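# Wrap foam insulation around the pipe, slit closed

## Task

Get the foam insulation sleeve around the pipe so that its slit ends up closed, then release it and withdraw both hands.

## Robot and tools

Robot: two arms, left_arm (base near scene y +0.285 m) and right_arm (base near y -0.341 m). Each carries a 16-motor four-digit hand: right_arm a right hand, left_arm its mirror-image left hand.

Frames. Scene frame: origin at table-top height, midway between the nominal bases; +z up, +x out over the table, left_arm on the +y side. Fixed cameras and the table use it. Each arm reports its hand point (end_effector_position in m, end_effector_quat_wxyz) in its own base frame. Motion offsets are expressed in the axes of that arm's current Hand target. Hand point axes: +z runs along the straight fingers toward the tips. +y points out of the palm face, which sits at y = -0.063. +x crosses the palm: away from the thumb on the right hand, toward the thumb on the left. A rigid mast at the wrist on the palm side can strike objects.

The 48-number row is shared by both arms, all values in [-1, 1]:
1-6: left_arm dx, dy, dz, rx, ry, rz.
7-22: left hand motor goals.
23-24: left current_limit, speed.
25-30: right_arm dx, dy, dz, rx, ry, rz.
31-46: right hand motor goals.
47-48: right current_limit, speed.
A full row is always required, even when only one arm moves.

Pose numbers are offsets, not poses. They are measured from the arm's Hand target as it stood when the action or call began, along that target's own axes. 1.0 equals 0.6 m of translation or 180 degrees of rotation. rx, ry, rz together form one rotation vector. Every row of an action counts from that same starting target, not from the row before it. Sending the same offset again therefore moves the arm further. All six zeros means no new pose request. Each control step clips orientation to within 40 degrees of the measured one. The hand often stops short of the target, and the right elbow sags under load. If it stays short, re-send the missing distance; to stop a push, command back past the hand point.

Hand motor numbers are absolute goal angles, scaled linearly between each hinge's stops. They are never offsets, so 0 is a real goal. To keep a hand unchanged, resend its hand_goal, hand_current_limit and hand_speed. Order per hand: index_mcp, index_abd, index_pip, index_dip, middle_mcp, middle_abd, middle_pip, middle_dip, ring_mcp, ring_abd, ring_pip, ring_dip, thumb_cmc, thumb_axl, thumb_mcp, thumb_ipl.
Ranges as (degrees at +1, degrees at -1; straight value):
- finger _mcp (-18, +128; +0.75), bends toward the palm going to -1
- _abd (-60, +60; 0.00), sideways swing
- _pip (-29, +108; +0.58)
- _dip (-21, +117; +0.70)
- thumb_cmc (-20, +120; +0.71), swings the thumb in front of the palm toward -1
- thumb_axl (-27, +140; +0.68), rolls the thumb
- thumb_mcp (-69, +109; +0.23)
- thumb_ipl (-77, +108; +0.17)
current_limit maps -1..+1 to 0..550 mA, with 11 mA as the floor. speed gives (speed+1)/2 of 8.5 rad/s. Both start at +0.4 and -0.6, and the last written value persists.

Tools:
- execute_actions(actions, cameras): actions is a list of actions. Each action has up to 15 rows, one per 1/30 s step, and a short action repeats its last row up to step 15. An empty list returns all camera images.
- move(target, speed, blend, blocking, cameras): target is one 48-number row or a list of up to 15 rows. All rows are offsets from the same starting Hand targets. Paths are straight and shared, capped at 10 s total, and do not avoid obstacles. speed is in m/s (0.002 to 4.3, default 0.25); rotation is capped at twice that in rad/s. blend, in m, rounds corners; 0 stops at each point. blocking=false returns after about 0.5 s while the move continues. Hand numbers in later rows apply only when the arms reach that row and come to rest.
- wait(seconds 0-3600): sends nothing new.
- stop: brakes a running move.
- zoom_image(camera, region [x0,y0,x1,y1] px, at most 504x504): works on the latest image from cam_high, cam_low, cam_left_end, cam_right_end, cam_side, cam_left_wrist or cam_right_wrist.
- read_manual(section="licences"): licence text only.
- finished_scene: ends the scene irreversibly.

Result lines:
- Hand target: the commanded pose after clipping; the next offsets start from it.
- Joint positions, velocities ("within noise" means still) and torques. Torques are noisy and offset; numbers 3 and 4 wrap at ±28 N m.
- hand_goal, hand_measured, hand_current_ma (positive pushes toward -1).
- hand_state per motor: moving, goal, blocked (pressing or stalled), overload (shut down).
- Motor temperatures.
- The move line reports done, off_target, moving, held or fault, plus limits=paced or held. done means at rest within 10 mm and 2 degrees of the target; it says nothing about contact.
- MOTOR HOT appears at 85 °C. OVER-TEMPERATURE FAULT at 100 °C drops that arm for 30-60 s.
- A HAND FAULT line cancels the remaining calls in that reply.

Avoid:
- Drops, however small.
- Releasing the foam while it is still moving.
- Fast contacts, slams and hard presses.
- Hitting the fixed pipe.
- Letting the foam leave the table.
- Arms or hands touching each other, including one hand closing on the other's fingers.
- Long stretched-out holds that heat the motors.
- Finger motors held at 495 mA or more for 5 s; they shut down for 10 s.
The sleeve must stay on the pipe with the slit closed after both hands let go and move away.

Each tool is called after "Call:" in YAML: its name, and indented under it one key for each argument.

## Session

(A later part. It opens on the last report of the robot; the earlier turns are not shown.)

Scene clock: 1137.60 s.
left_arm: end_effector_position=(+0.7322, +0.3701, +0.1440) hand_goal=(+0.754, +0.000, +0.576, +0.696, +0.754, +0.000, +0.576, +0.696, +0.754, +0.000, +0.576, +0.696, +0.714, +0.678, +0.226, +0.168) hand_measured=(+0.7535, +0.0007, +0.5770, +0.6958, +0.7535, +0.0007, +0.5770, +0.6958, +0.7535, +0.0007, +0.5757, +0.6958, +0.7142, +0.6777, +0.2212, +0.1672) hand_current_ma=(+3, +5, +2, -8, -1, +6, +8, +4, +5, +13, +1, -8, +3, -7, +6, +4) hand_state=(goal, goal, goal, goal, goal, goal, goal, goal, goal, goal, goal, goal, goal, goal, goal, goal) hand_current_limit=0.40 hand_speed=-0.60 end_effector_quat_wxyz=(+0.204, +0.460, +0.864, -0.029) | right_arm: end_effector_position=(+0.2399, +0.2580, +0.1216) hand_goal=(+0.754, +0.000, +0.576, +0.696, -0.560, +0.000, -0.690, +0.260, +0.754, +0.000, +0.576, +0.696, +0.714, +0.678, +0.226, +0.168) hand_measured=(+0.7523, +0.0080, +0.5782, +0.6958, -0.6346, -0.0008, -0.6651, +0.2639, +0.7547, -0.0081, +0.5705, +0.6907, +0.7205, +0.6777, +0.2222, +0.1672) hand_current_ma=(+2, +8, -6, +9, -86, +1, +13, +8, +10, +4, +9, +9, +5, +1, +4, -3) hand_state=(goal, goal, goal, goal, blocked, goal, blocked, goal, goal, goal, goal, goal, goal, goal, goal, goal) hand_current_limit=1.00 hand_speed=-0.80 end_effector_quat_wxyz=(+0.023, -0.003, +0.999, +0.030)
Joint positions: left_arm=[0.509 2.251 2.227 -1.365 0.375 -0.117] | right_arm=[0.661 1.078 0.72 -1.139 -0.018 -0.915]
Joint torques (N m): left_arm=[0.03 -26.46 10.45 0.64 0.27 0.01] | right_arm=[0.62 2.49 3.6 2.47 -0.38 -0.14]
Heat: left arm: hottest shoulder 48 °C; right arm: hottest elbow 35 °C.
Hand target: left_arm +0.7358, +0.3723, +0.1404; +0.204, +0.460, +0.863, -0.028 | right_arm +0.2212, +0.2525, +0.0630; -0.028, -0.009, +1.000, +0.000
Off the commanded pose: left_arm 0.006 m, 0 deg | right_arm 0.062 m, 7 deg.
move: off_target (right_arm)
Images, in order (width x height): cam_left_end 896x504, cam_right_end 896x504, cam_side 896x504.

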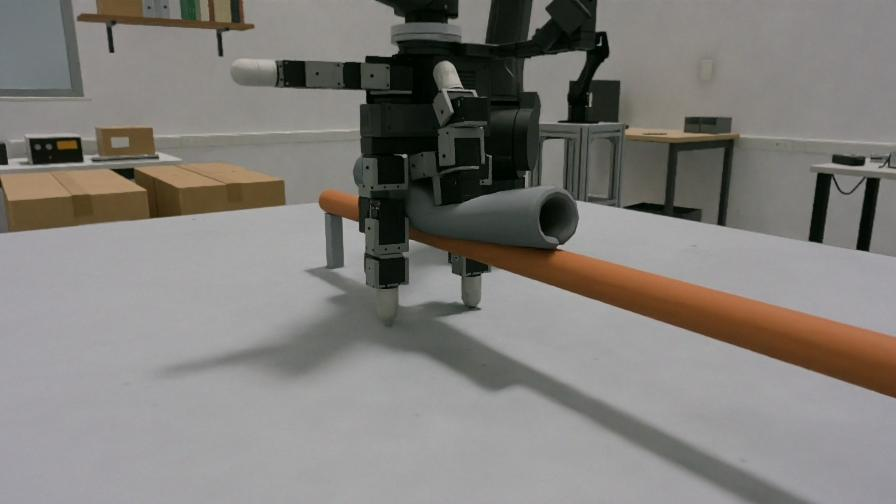

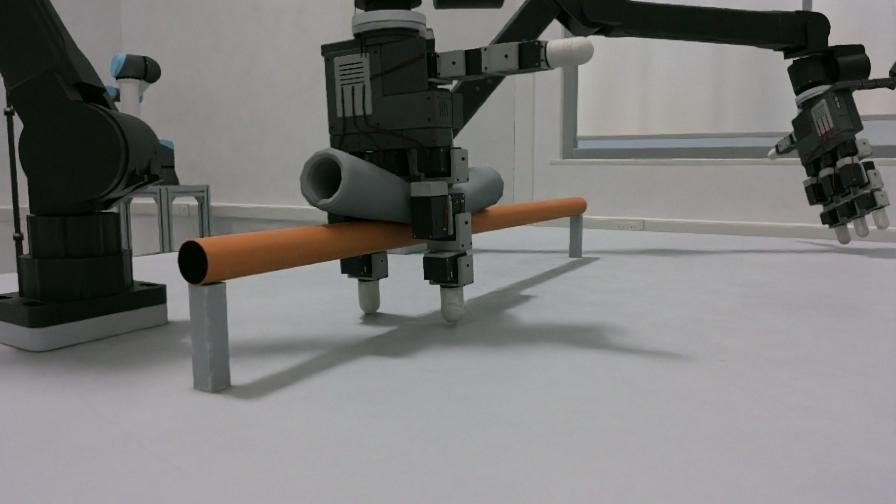

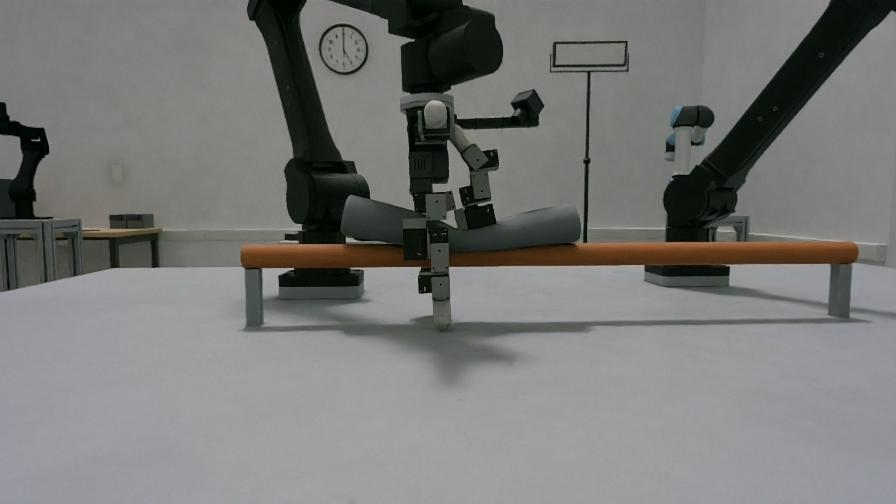

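Call:
move:
  target: [0,0,0,0,0,0,0.754,0,0.576,0.696,0.754,0,0.576,0.696,0.754,0,0.576,0.696,0.714,0.678,0.226,0.168,0.4,-0.6, 0.0,-0.005,0.015,0,0,0,0.754,0.0,0.576,-0.174,-0.45,0,-0.69,0.26,0.754,0.0,0.576,-0.174,0.714,0.678,0.226,0.168,1.0,-0.85]
  speed: 0.02
  cameras: ["cam_right_end","cam_side","cam_left_end"]

Call:
zoom_image:
  camera: "cam_right_end"
  region: [260, 60, 520, 260]

Call:
zoom_image:
  camera: "cam_left_end"
  region: [340, 60, 600, 260]

Call:
zoom_image:
  camera: "cam_side"
  region: [320, 140, 600, 340]

Scene clock: 1161.57 s.
left_arm: end_effector_position=(+0.7322, +0.3701, +0.1440) hand_goal=(+0.754, +0.000, +0.576, +0.696, +0.754, +0.000, +0.576, +0.696, +0.754, +0.000, +0.576, +0.696, +0.714, +0.678, +0.226, +0.168) hand_measured=(+0.7535, -0.0008, +0.5757, +0.6958, +0.7535, -0.0008, +0.5770, +0.6958, +0.7535, +0.0007, +0.5770, +0.6958, +0.7142, +0.6777, +0.2212, +0.1672) hand_current_ma=(+7, +11, +12, -13, -4, +9, +5, +7, +3, +4, +2, -8, +3, +0, +0, +5) hand_state=(goal, goal, goal, goal, goal, goal, goal, goal, goal, goal, goal, goal, goal, goal, goal, goal) hand_current_limit=0.40 hand_speed=-0.60 end_effector_quat_wxyz=(+0.204, +0.460, +0.864, -0.029) | right_arm: end_effector_position=(+0.2480, +0.2635, +0.1155) hand_goal=(+0.754, +0.000, +0.576, -0.174, -0.450, +0.000, -0.690, +0.260, +0.754, +0.000, +0.576, -0.174, +0.714, +0.678, +0.226, +0.168) hand_measured=(+0.7523, +0.0080, +0.5731, -0.1680, -0.6334, -0.0008, -0.6651, +0.2664, +0.8017, -0.0052, +0.5962, -0.1668, +0.7205, +0.6767, +0.2212, +0.1672) hand_current_ma=(+2, +11, -8, +12, -292, +1, +12, +13, +45, +2, +19, +12, +0, -3, -2, -7) hand_state=(goal, goal, goal, goal, blocked, goal, blocked, goal, blocked, goal, goal, goal, goal, goal, goal, goal) hand_current_limit=1.00 hand_speed=-0.85 end_effector_quat_wxyz=(+0.032, -0.001, +0.999, +0.042)
Joint positions: left_arm=[0.509 2.251 2.227 -1.365 0.375 -0.117] | right_arm=[0.655 1.098 0.707 -1.079 -0.028 -0.916]
Joint torques (N m): left_arm=[-0.15 -26.7 10.51 0.62 0.26 -0.01] | right_arm=[0.56 1.67 3.22 1.05 -0.08 -0.22]
Motor temperatures (°C): left_arm=[25 48 39 23 23 22] | right_arm=[23 27 33 25 24 22]
Heat: left arm: hottest shoulder 48 °C; right arm: hottest elbow 33 °C.
Hand target: left_arm +0.7358, +0.3723, +0.1404; +0.204, +0.460, +0.863, -0.028 | right_arm +0.2208, +0.2495, +0.0541; -0.028, -0.009, +1.000, +0.000
Off the commanded pose: left_arm 0.006 m, 0 deg | right_arm 0.069 m, 8 deg.
move: off_target (right_arm)
Images, in order (width x height): cam_left_end 896x504, cam_right_end 896x504, cam_side 896x504.

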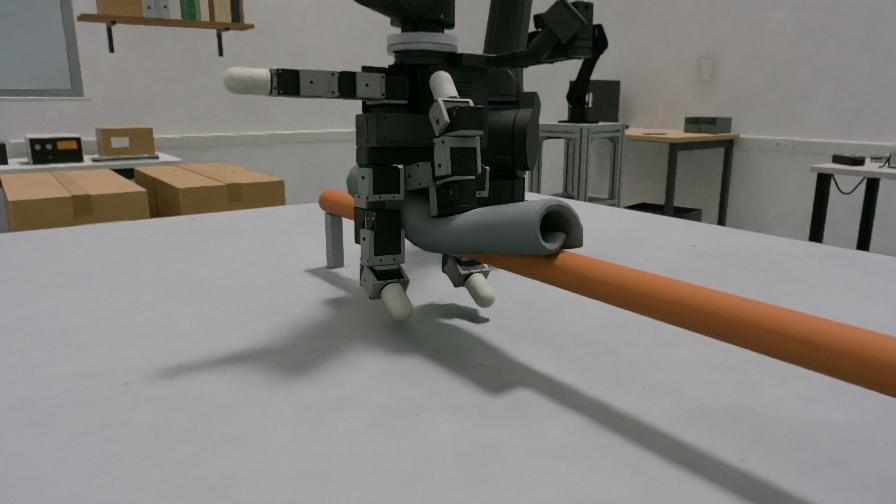

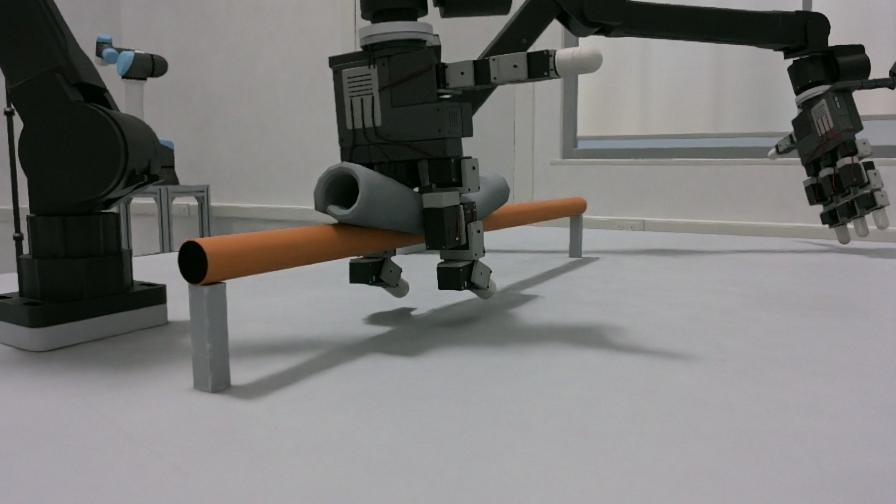

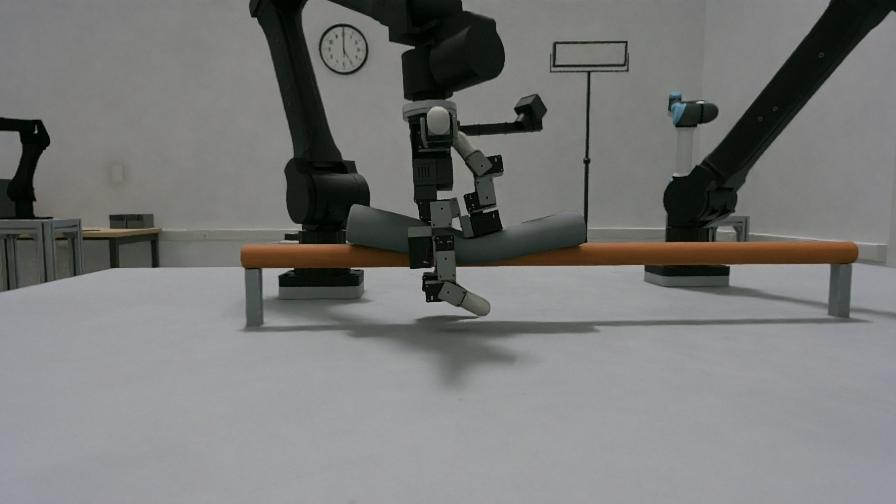

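Scaled by 1.938 from the camera's image (finer frame: 1280x720).

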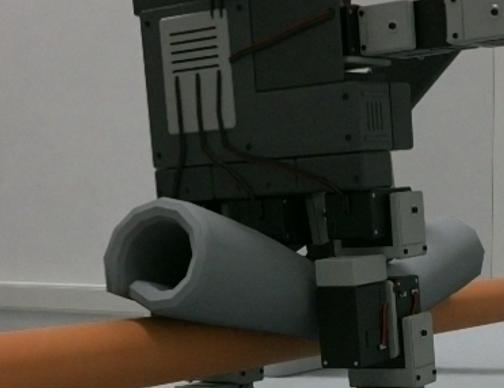

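Scaled by 1.938 from the camera's image (finer frame: 1280x720).

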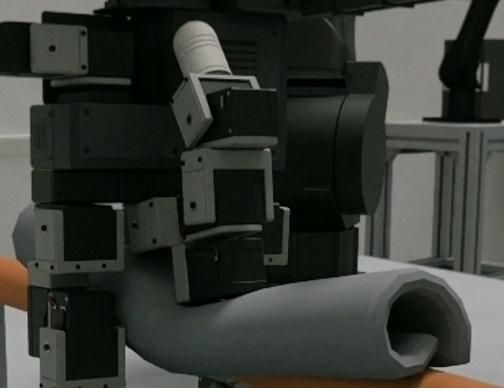

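Scaled by 1.800 from the camera's image (finer frame: 1280x720).

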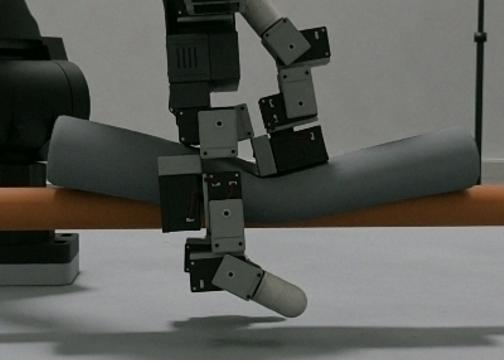

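Call:
execute_actions:
  actions: []
  cameras: ["cam_high","cam_low","cam_right_wrist","cam_left_end"]

Call:
zoom_image:
  camera: "cam_high"
  region: [290, 130, 450, 280]

Call:
zoom_image:
  camera: "cam_low"
  region: [250, 100, 700, 350]

Call:
zoom_image:
  camera: "cam_left_end"
  region: [480, 150, 620, 290]

Scene clock: 1166.73 s.
left_arm: end_effector_position=(+0.7322, +0.3701, +0.1440) hand_goal=(+0.754, +0.000, +0.576, +0.696, +0.754, +0.000, +0.576, +0.696, +0.754, +0.000, +0.576, +0.696, +0.714, +0.678, +0.226, +0.168) hand_measured=(+0.7535, -0.0008, +0.5770, +0.6958, +0.7535, +0.0007, +0.5770, +0.6958, +0.7535, +0.0007, +0.5770, +0.6958, +0.7142, +0.6777, +0.2212, +0.1672) hand_current_ma=(+2, +3, +10, -8, -4, +6, +10, +6, -4, +7, -5, -8, +1, +2, +4, +11) hand_state=(goal, goal, goal, goal, goal, goal, goal, goal, goal, goal, goal, goal, goal, goal, goal, goal) hand_current_limit=0.40 hand_speed=-0.60 end_effector_quat_wxyz=(+0.204, +0.460, +0.864, -0.029) | right_arm: end_effector_position=(+0.2480, +0.2635, +0.1155) hand_goal=(+0.754, +0.000, +0.576, -0.174, -0.450, +0.000, -0.690, +0.260, +0.754, +0.000, +0.576, -0.174, +0.714, +0.678, +0.226, +0.168) hand_measured=(+0.7511, +0.0095, +0.5731, -0.1680, -0.6322, +0.0007, -0.6651, +0.2639, +0.8017, -0.0052, +0.5962, -0.1693, +0.7217, +0.6777, +0.2212, +0.1681) hand_current_ma=(+2, +9, -4, +6, -291, +3, +13, +10, +50, +3, +17, +13, +6, +1, +2, -4) hand_state=(goal, goal, goal, goal, blocked, goal, blocked, goal, blocked, goal, goal, goal, goal, goal, goal, goal) hand_current_limit=1.00 hand_speed=-0.85 end_effector_quat_wxyz=(+0.032, -0.001, +0.999, +0.042)
Joint positions: left_arm=[0.509 2.251 2.227 -1.365 0.375 -0.117] | right_arm=[0.655 1.098 0.707 -1.079 -0.028 -0.916]
Joint velocities: within noise
Joint torques (N m): left_arm=[-0.09 -26.17 10.45 0.65 0.27 0] | right_arm=[0.62 1.73 3.23 1.06 -0.08 -0.22]
Motor temperatures (°C): left_arm=[25 48 39 23 23 22] | right_arm=[23 27 33 25 24 22]
Heat: left arm: hottest shoulder 48 °C; right arm: hottest elbow 33 °C.
Hand target: left_arm +0.7358, +0.3723, +0.1404; +0.204, +0.460, +0.863, -0.028 | right_arm +0.2208, +0.2495, +0.0541; -0.028, -0.009, +1.000, +0.000
Off the commanded pose: left_arm 0.006 m, 0 deg | right_arm 0.069 m, 8 deg.
camera_calibration:
cam_right_wrist: T_world_to_cam=[[0.76124, 0.63829, 0.11445, -0.33958], [0.38166, -0.58368, 0.71669, -0.06902], [0.52426, -0.50189, -0.68793, 0.20763]] pos_world=[0.17599, 0.28067, 0.23117]
Images, in order (width x height): cam_high 896x504, cam_low 896x504, cam_left_end 896x504, cam_right_wrist 896x504.

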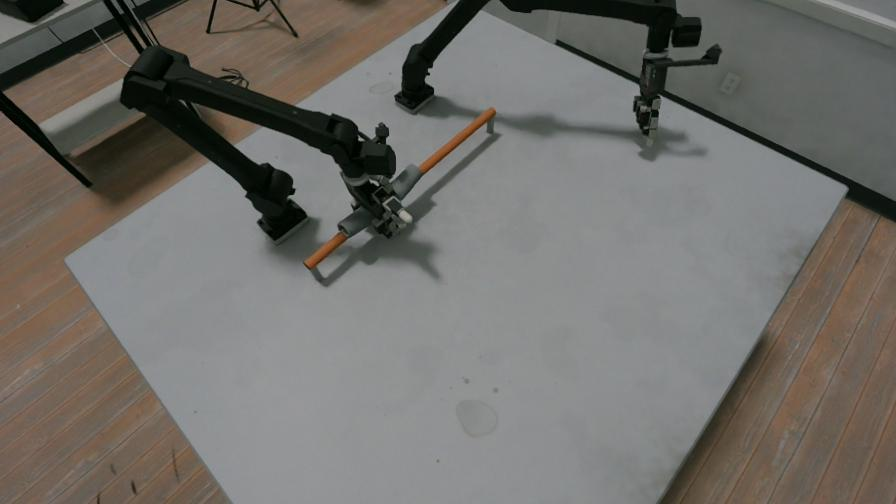

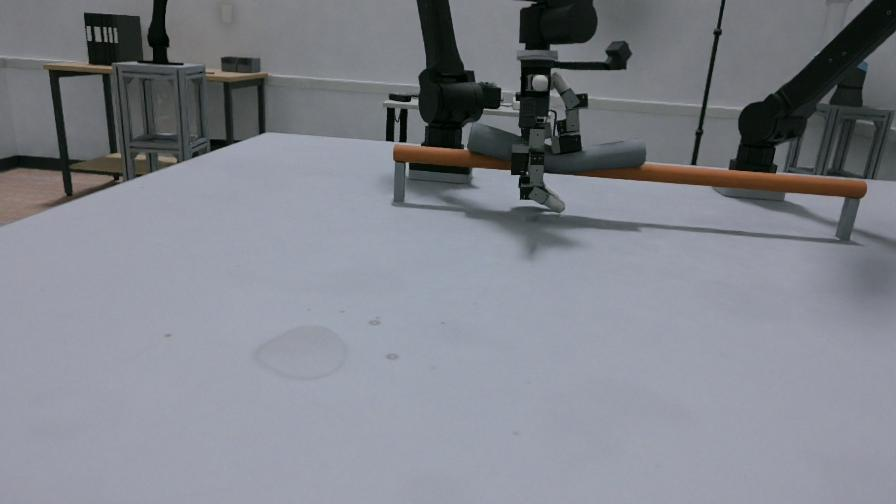

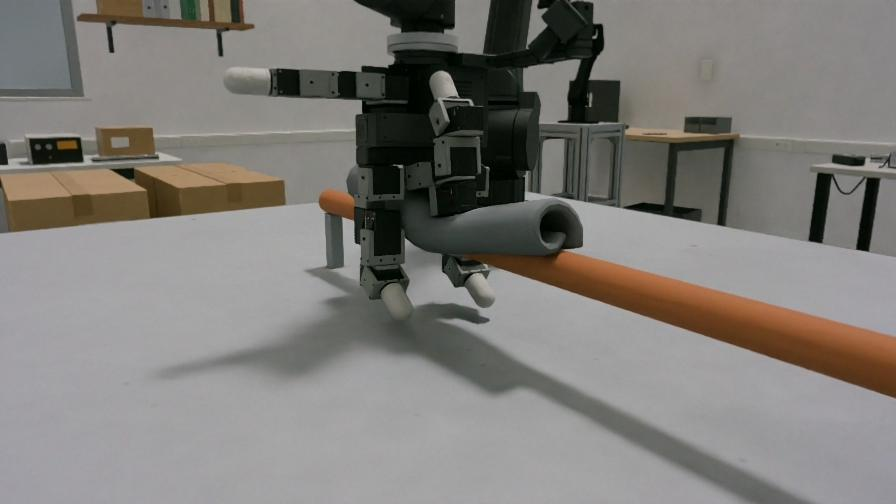

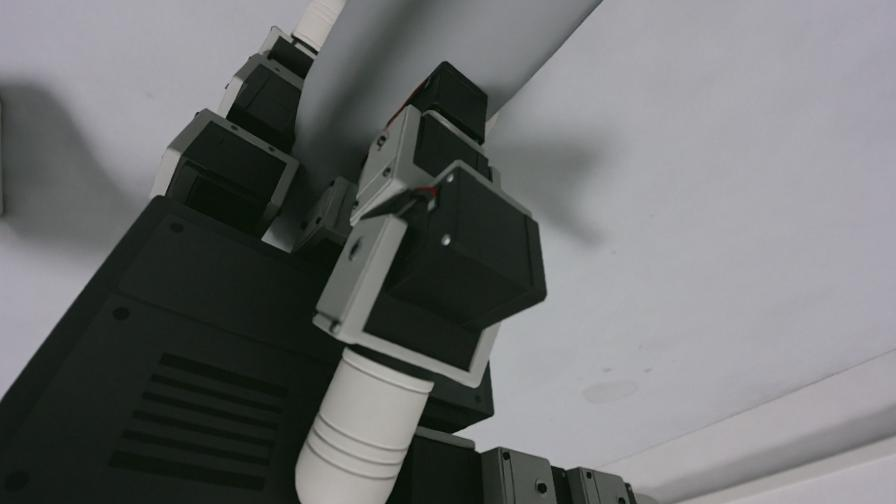

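Scaled by 3.150 from the camera's image (finer frame: 1280x720).

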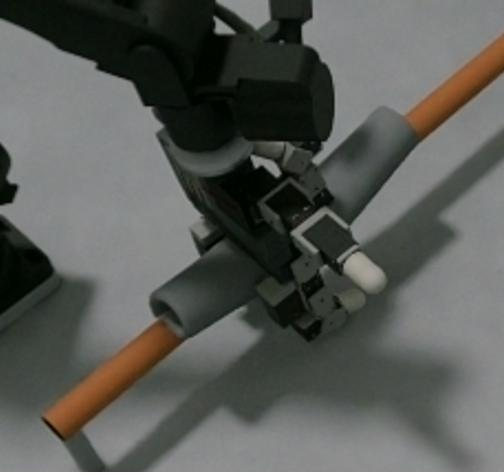

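Scaled by 1.120 from the camera's image (finer frame: 1280x720).

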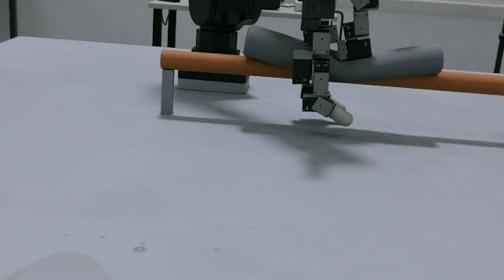

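Scaled by 3.600 from the camera's image (finer frame: 1280x720).

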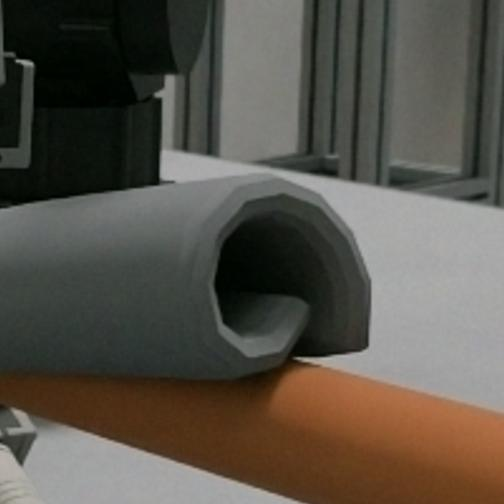

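Call:
move:
  target: [0,0,0,0,0,0,0.754,0,0.576,0.696,0.754,0,0.576,0.696,0.754,0,0.576,0.696,0.714,0.678,0.226,0.168,0.4,-0.6, 0.0,0.0,-0.10,0,-0.018,0,0.754,0.0,0.576,-0.174,-0.479,0,-0.69,0.26,0.754,0.0,0.576,-0.174,0.714,0.678,0.226,0.168,0.6,-0.85]
  speed: 0.04
  cameras: ["cam_right_end","cam_side","cam_left_end","cam_high"]

Call:
zoom_image:
  camera: "cam_right_end"
  region: [260, 60, 520, 260]

Call:
zoom_image:
  camera: "cam_left_end"
  region: [340, 60, 600, 260]

Call:
zoom_image:
  camera: "cam_side"
  region: [320, 120, 600, 320]

Scene clock: 1220.63 s.
left_arm: end_effector_position=(+0.7322, +0.3701, +0.1440) hand_goal=(+0.754, +0.000, +0.576, +0.696, +0.754, +0.000, +0.576, +0.696, +0.754, +0.000, +0.576, +0.696, +0.714, +0.678, +0.226, +0.168) hand_measured=(+0.7535, +0.0007, +0.5770, +0.6958, +0.7535, +0.0007, +0.5770, +0.6958, +0.7523, +0.0007, +0.5770, +0.6958, +0.7142, +0.6767, +0.2212, +0.1672) hand_current_ma=(+2, +3, +8, -8, -7, +9, +5, +7, +2, +7, +1, -11, +6, +1, +1, +7) hand_state=(goal, goal, goal, goal, goal, goal, goal, goal, goal, goal, goal, goal, goal, goal, goal, goal) hand_current_limit=0.40 hand_speed=-0.60 end_effector_quat_wxyz=(+0.204, +0.460, +0.864, -0.029) | right_arm: end_effector_position=(+0.2457, +0.2554, +0.1279) hand_goal=(+0.754, +0.000, +0.576, -0.174, -0.478, +0.000, -0.690, +0.260, +0.754, +0.000, +0.576, -0.174, +0.714, +0.678, +0.226, +0.168) hand_measured=(+0.7474, +0.0153, +0.5731, -0.1668, -0.6322, +0.0007, -0.6664, +0.2639, +0.7957, -0.0491, +0.5962, -0.1680, +0.7217, +0.6777, +0.2212, +0.1672) hand_current_ma=(-1, +14, -5, +8, -225, +4, +19, +11, +41, -15, +22, +12, +2, -4, +1, -8) hand_state=(goal, goal, goal, goal, blocked, goal, blocked, goal, blocked, blocked, blocked, goal, goal, goal, goal, goal) hand_current_limit=0.60 hand_speed=-0.85 end_effector_quat_wxyz=(+0.032, +0.004, +0.999, +0.024)
Joint positions: left_arm=[0.509 2.251 2.227 -1.365 0.375 -0.117] | right_arm=[0.657 1.072 0.735 -1.154 0.001 -0.905]
Joint torques (N m): left_arm=[0.09 -26.64 10.52 0.68 0.29 0] | right_arm=[1.73 -2.61 8.25 -1.48 0.14 -0.15]
Heat: left arm: hottest shoulder 48 °C; right arm: hottest elbow 31 °C.
Hand target: left_arm +0.7358, +0.3723, +0.1404; +0.204, +0.460, +0.863, -0.028 | right_arm +0.2241, +0.2495, +0.1139; +0.000, -0.009, +1.000, +0.000
Off the commanded pose: left_arm 0.006 m, 0 deg | right_arm 0.026 m, 5 deg.
move: off_target (right_arm)
Images, in order (width x height): cam_high 896x504, cam_left_end 896x504, cam_right_end 896x504, cam_side 896x504.

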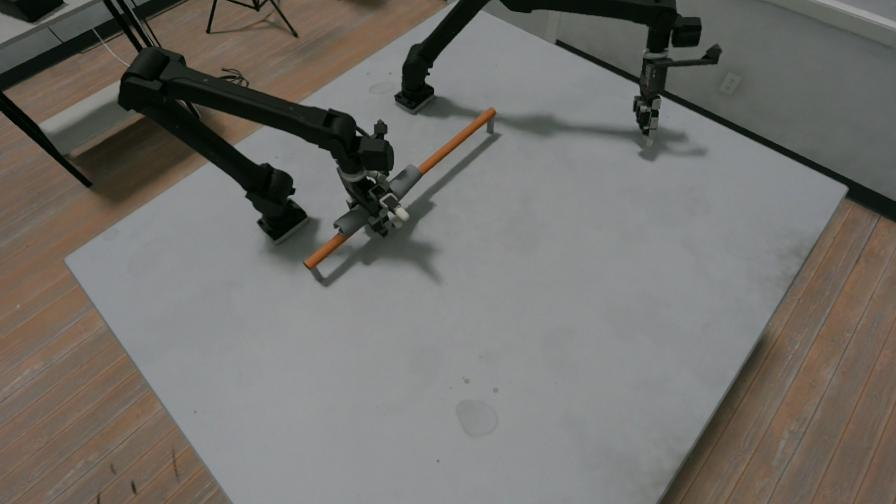

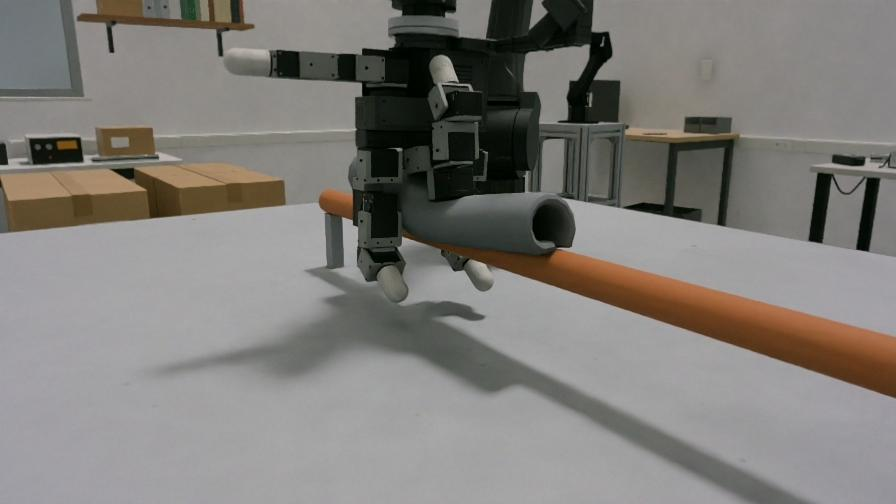

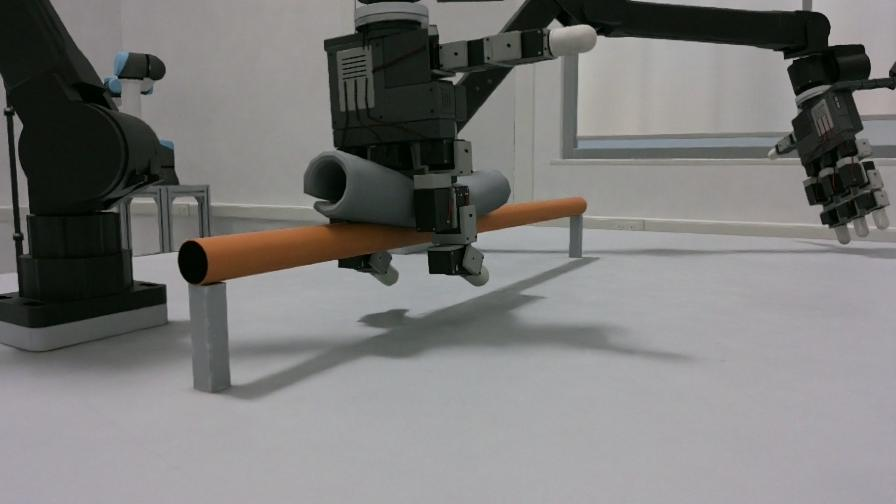

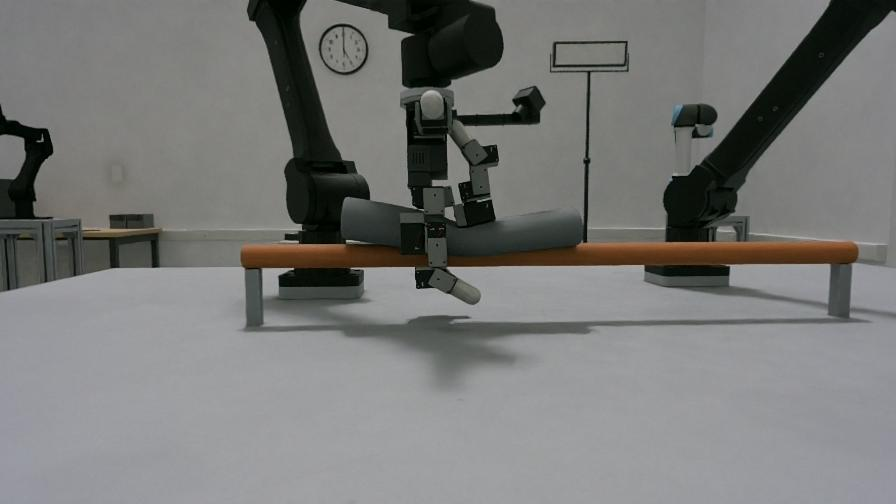

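Scaled by 1.938 from the camera's image (finer frame: 1280x720).

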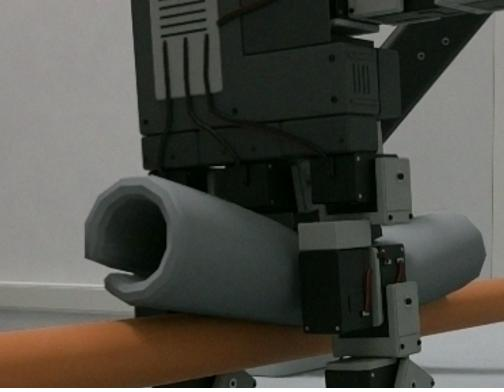

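Scaled by 1.938 from the camera's image (finer frame: 1280x720).

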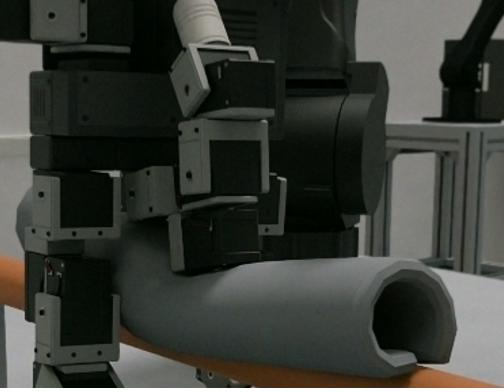

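Scaled by 1.800 from the camera's image (finer frame: 1280x720).

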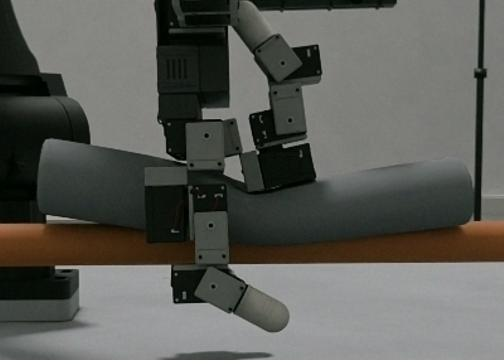

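Call:
move:
  target: [0,0,0,0,0,0,0.754,0,0.576,0.696,0.754,0,0.576,0.696,0.754,0,0.576,0.696,0.714,0.678,0.226,0.168,0.4,-0.6, -0.02,0.0,-0.06,0,0,0,0.754,0.0,0.576,-0.174,-0.479,0,-0.69,0.26,0.754,0.0,0.576,-0.174,0.714,0.678,0.226,0.168,0.6,-0.85]
  speed: 0.04
  cameras: ["cam_right_end","cam_side","cam_left_end","cam_high"]

Call:
zoom_image:
  camera: "cam_right_end"
  region: [260, 60, 520, 260]

Call:
zoom_image:
  camera: "cam_left_end"
  region: [340, 60, 600, 260]

Call:
zoom_image:
  camera: "cam_side"
  region: [320, 120, 600, 320]

Scene clock: 1228.70 s.
left_arm: end_effector_position=(+0.7322, +0.3701, +0.1440) hand_goal=(+0.754, +0.000, +0.576, +0.696, +0.754, +0.000, +0.576, +0.696, +0.754, +0.000, +0.576, +0.696, +0.714, +0.678, +0.226, +0.168) hand_measured=(+0.7535, -0.0008, +0.5770, +0.6958, +0.7535, -0.0008, +0.5770, +0.6958, +0.7535, +0.0007, +0.5770, +0.6958, +0.7142, +0.6777, +0.2212, +0.1681) hand_current_ma=(+8, +4, +11, -8, -3, +7, +8, +7, -1, +8, +0, -11, +1, +3, +2, +10) hand_state=(goal, goal, goal, goal, goal, goal, goal, goal, goal, goal, goal, goal, goal, goal, goal, goal) hand_current_limit=0.40 hand_speed=-0.60 end_effector_quat_wxyz=(+0.204, +0.460, +0.864, -0.029) | right_arm: end_effector_position=(+0.2390, +0.2510, +0.1454) hand_goal=(+0.754, +0.000, +0.576, -0.174, -0.478, +0.000, -0.690, +0.260, +0.754, +0.000, +0.576, -0.174, +0.714, +0.678, +0.226, +0.168) hand_measured=(+0.7595, +0.0168, +0.5782, -0.1680, -0.6322, +0.0007, -0.6664, +0.2652, +0.7957, -0.0506, +0.5962, -0.1680, +0.7217, +0.6777, +0.2212, +0.1681) hand_current_ma=(+3, +13, -4, +15, -227, +5, +16, +7, +45, -18, +20, +12, +5, -1, +5, -4) hand_state=(goal, goal, goal, goal, blocked, goal, blocked, goal, blocked, blocked, blocked, goal, goal, goal, goal, goal) hand_current_limit=0.60 hand_speed=-0.85 end_effector_quat_wxyz=(+0.009, +0.000, +1.000, +0.006)
Joint positions: left_arm=[0.509 2.251 2.227 -1.365 0.375 -0.117] | right_arm=[0.657 1.071 0.796 -1.275 0.001 -0.913]
Joint torques (N m): left_arm=[0.38 -26.87 10.44 0.61 0.27 0] | right_arm=[-0.32 -3.08 10.69 -0.66 0.12 -0.31]
Heat: left arm: hottest shoulder 48 °C; right arm: hottest elbow 31 °C.
Hand target: left_arm +0.7358, +0.3723, +0.1404; +0.204, +0.460, +0.863, -0.028 | right_arm +0.2361, +0.2497, +0.1500; +0.000, -0.009, +1.000, +0.000
Off the commanded pose: left_arm 0.006 m, 0 deg | right_arm 0.006 m, 2 deg.
move: done
Images, in order (width x height): cam_high 896x504, cam_left_end 896x504, cam_right_end 896x504, cam_side 896x504.

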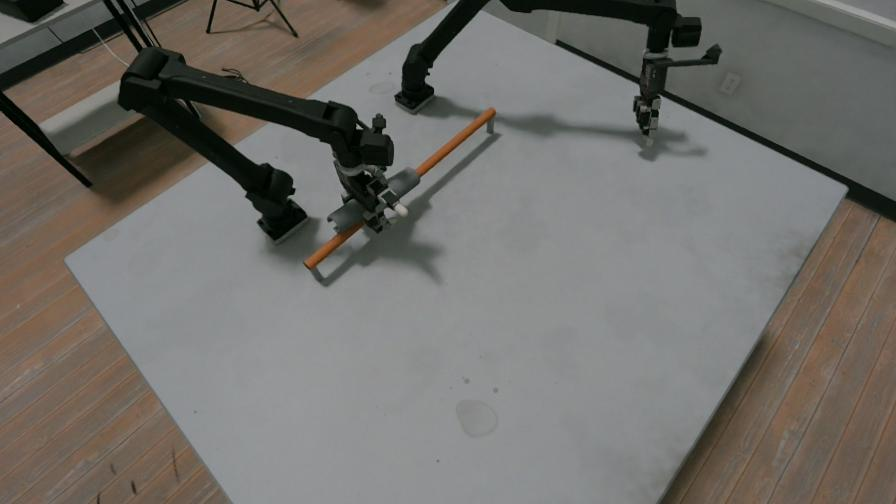

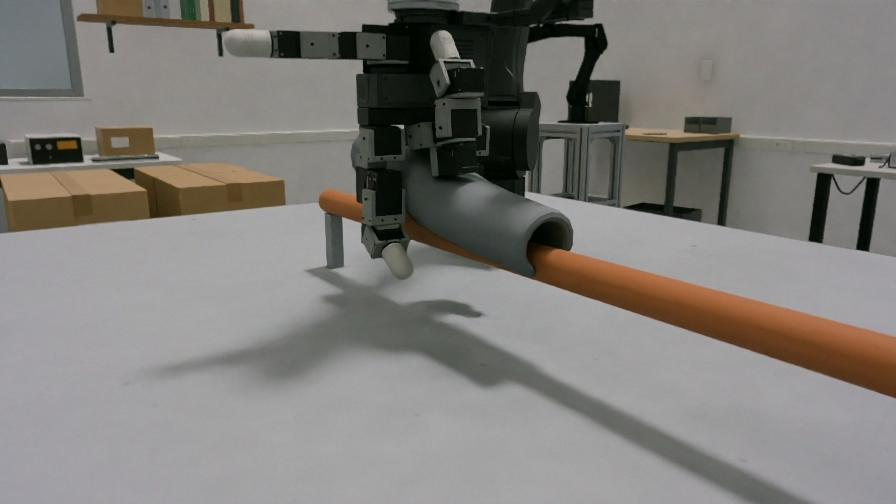

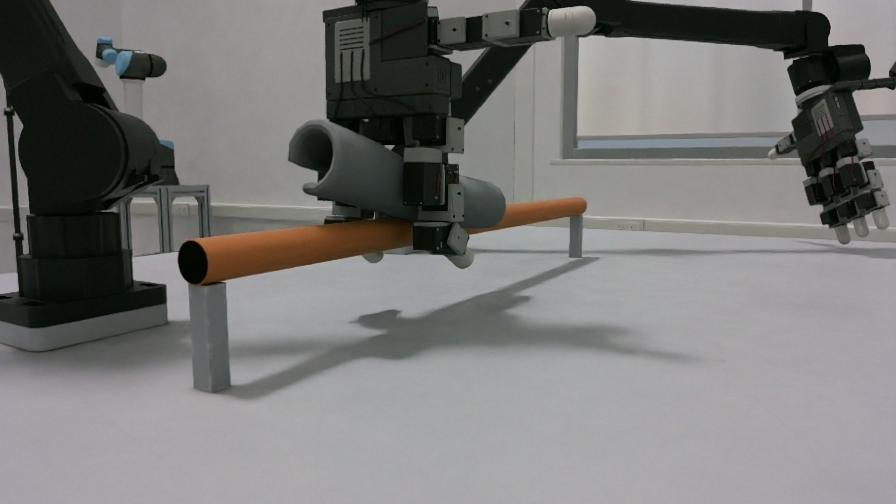

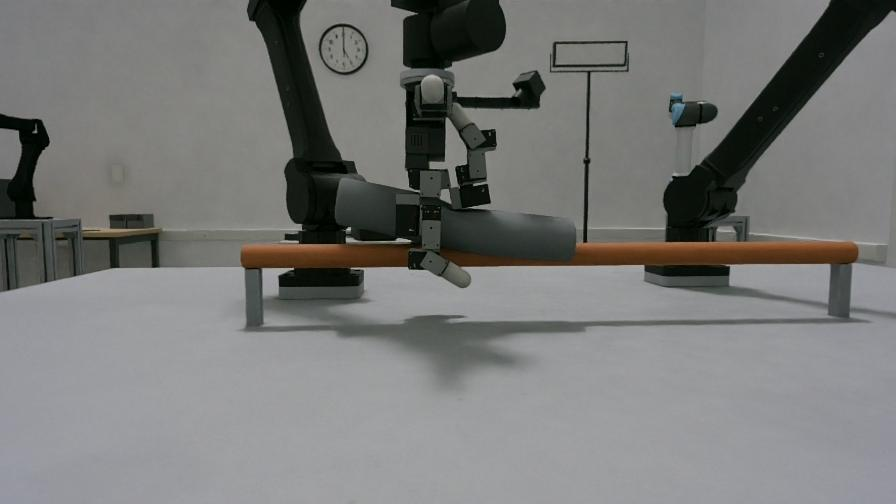

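Scaled by 1.938 from the camera's image (finer frame: 1280x720).

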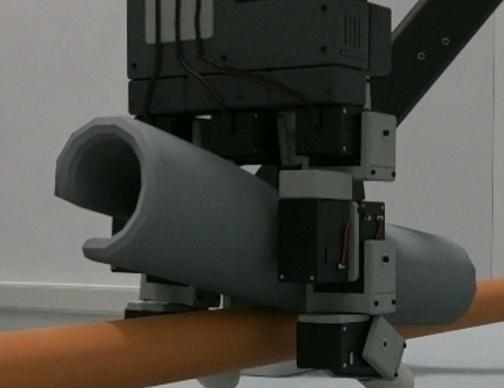

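Scaled by 1.938 from the camera's image (finer frame: 1280x720).

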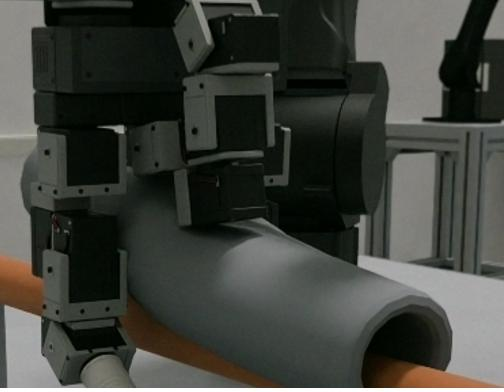

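Scaled by 1.800 from the camera's image (finer frame: 1280x720).

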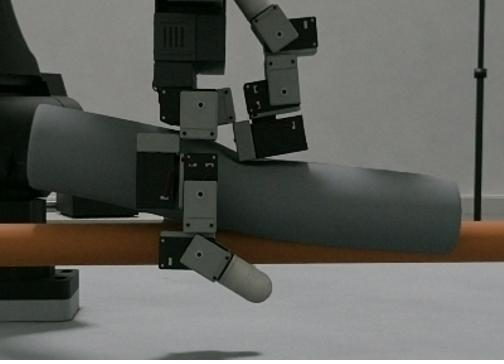

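Call:
move:
  target: [0,0,0,0,0,0,0.754,0,0.576,0.696,0.754,0,0.576,0.696,0.754,0,0.576,0.696,0.714,0.678,0.226,0.168,0.4,-0.6, 0.0,0.0,0.05,0,0,0,0.754,0.0,0.576,-0.174,-0.479,0,-0.69,0.26,0.754,0.0,0.576,-0.174,0.714,0.678,0.226,0.168,0.8,-0.85]
  speed: 0.04
  cameras: ["cam_right_end","cam_side","cam_left_end","cam_high"]

Call:
zoom_image:
  camera: "cam_right_end"
  region: [260, 60, 520, 260]

Call:
zoom_image:
  camera: "cam_left_end"
  region: [340, 80, 600, 280]

Call:
zoom_image:
  camera: "cam_side"
  region: [320, 120, 600, 320]

Scene clock: 1246.67 s.
left_arm: end_effector_position=(+0.7322, +0.3701, +0.1440) hand_goal=(+0.754, +0.000, +0.576, +0.696, +0.754, +0.000, +0.576, +0.696, +0.754, +0.000, +0.576, +0.696, +0.714, +0.678, +0.226, +0.168) hand_measured=(+0.7535, +0.0007, +0.5757, +0.6958, +0.7535, -0.0008, +0.5770, +0.6958, +0.7535, +0.0007, +0.5770, +0.6958, +0.7142, +0.6767, +0.2212, +0.1681) hand_current_ma=(+2, +6, +7, -11, -8, +5, -3, +9, +0, +4, +3, -8, +6, +2, -3, +10) hand_state=(goal, goal, goal, goal, goal, goal, goal, goal, goal, goal, goal, goal, goal, goal, goal, goal) hand_current_limit=0.40 hand_speed=-0.60 end_effector_quat_wxyz=(+0.204, +0.460, +0.864, -0.029) | right_arm: end_effector_position=(+0.2433, +0.2548, +0.1353) hand_goal=(+0.754, +0.000, +0.576, -0.174, -0.478, +0.000, -0.690, +0.260, +0.754, +0.000, +0.576, -0.174, +0.714, +0.678, +0.226, +0.168) hand_measured=(+0.7535, +0.0153, +0.5782, -0.1680, -0.6213, -0.0008, -0.6767, +0.2652, +0.8005, -0.0506, +0.5962, -0.1680, +0.7217, +0.6767, +0.2212, +0.1672) hand_current_ma=(+2, +10, -3, +11, -206, +3, +7, +11, +42, -14, +22, +12, +6, -3, +2, -6) hand_state=(goal, goal, goal, goal, blocked, goal, goal, goal, blocked, blocked, blocked, goal, goal, goal, goal, goal) hand_current_limit=0.80 hand_speed=-0.85 end_effector_quat_wxyz=(+0.019, -0.005, +1.000, +0.012)
Joint positions: left_arm=[0.509 2.251 2.227 -1.365 0.375 -0.117] | right_arm=[0.657 1.083 0.772 -1.215 0.003 -0.924]
Joint torques (N m): left_arm=[-0.03 -26.29 10.5 0.65 0.28 0] | right_arm=[-0.38 -2.02 7.73 0.62 0.05 -0.22]
Heat: left arm: hottest shoulder 48 °C; right arm: hottest elbow 32 °C.
Hand target: left_arm +0.7358, +0.3723, +0.1404; +0.204, +0.460, +0.863, -0.028 | right_arm +0.2362, +0.2498, +0.1200; +0.000, -0.009, +1.000, +0.000
Off the commanded pose: left_arm 0.006 m, 0 deg | right_arm 0.018 m, 3 deg.
move: off_target (right_arm)
Images, in order (width x height): cam_high 896x504, cam_left_end 896x504, cam_right_end 896x504, cam_side 896x504.

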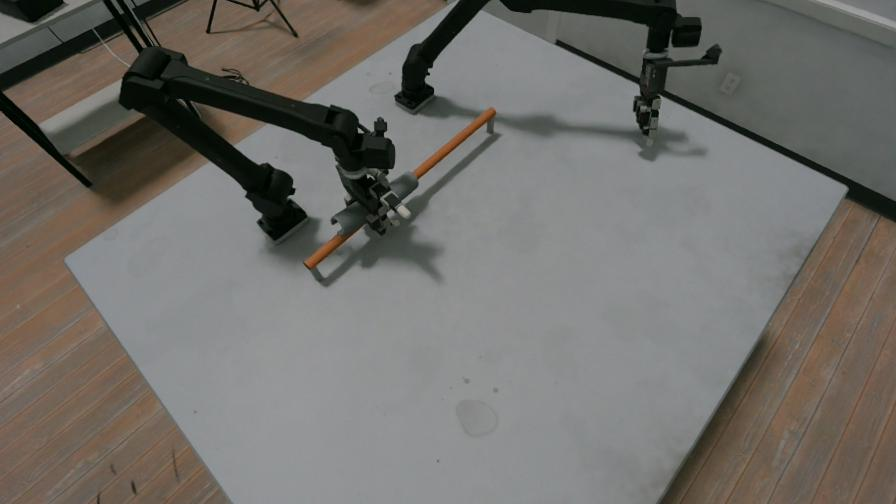

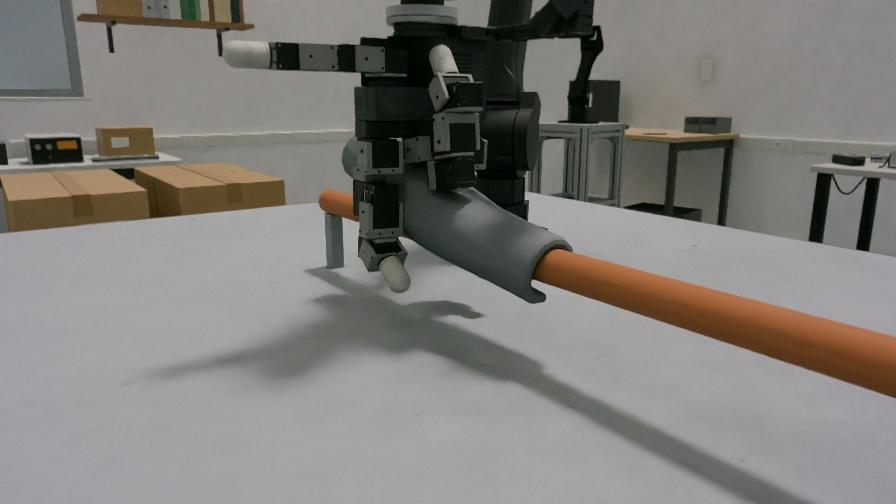

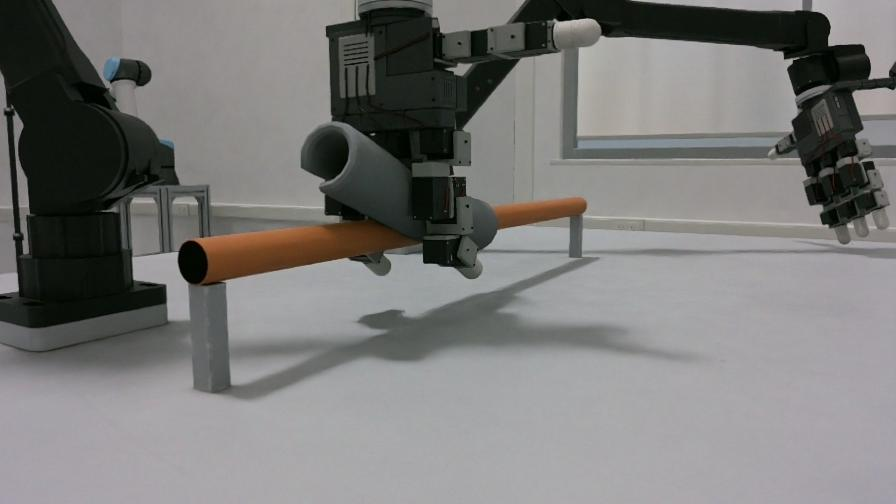

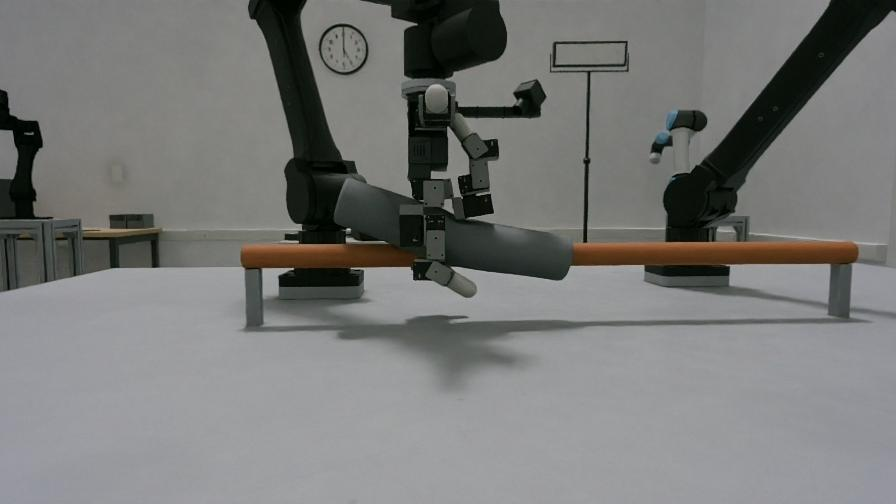

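Scaled by 1.938 from the camera's image (finer frame: 1280x720).

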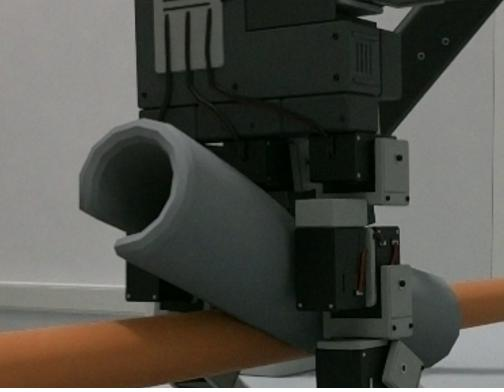

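Scaled by 1.938 from the camera's image (finer frame: 1280x720).

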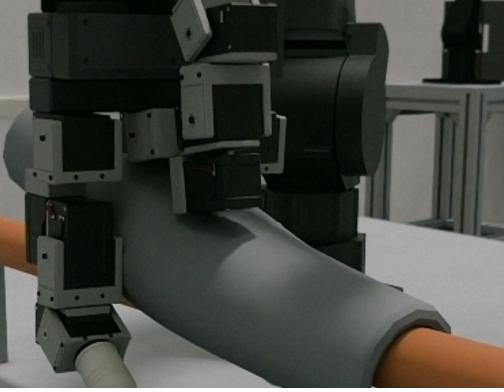

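Scaled by 1.800 from the camera's image (finer frame: 1280x720).

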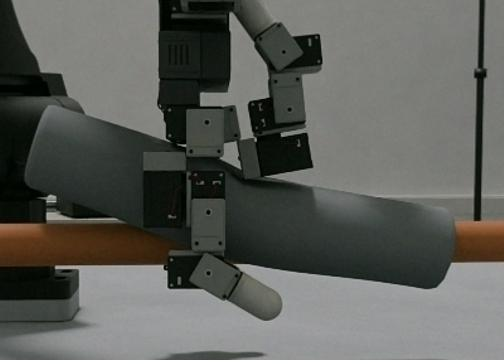

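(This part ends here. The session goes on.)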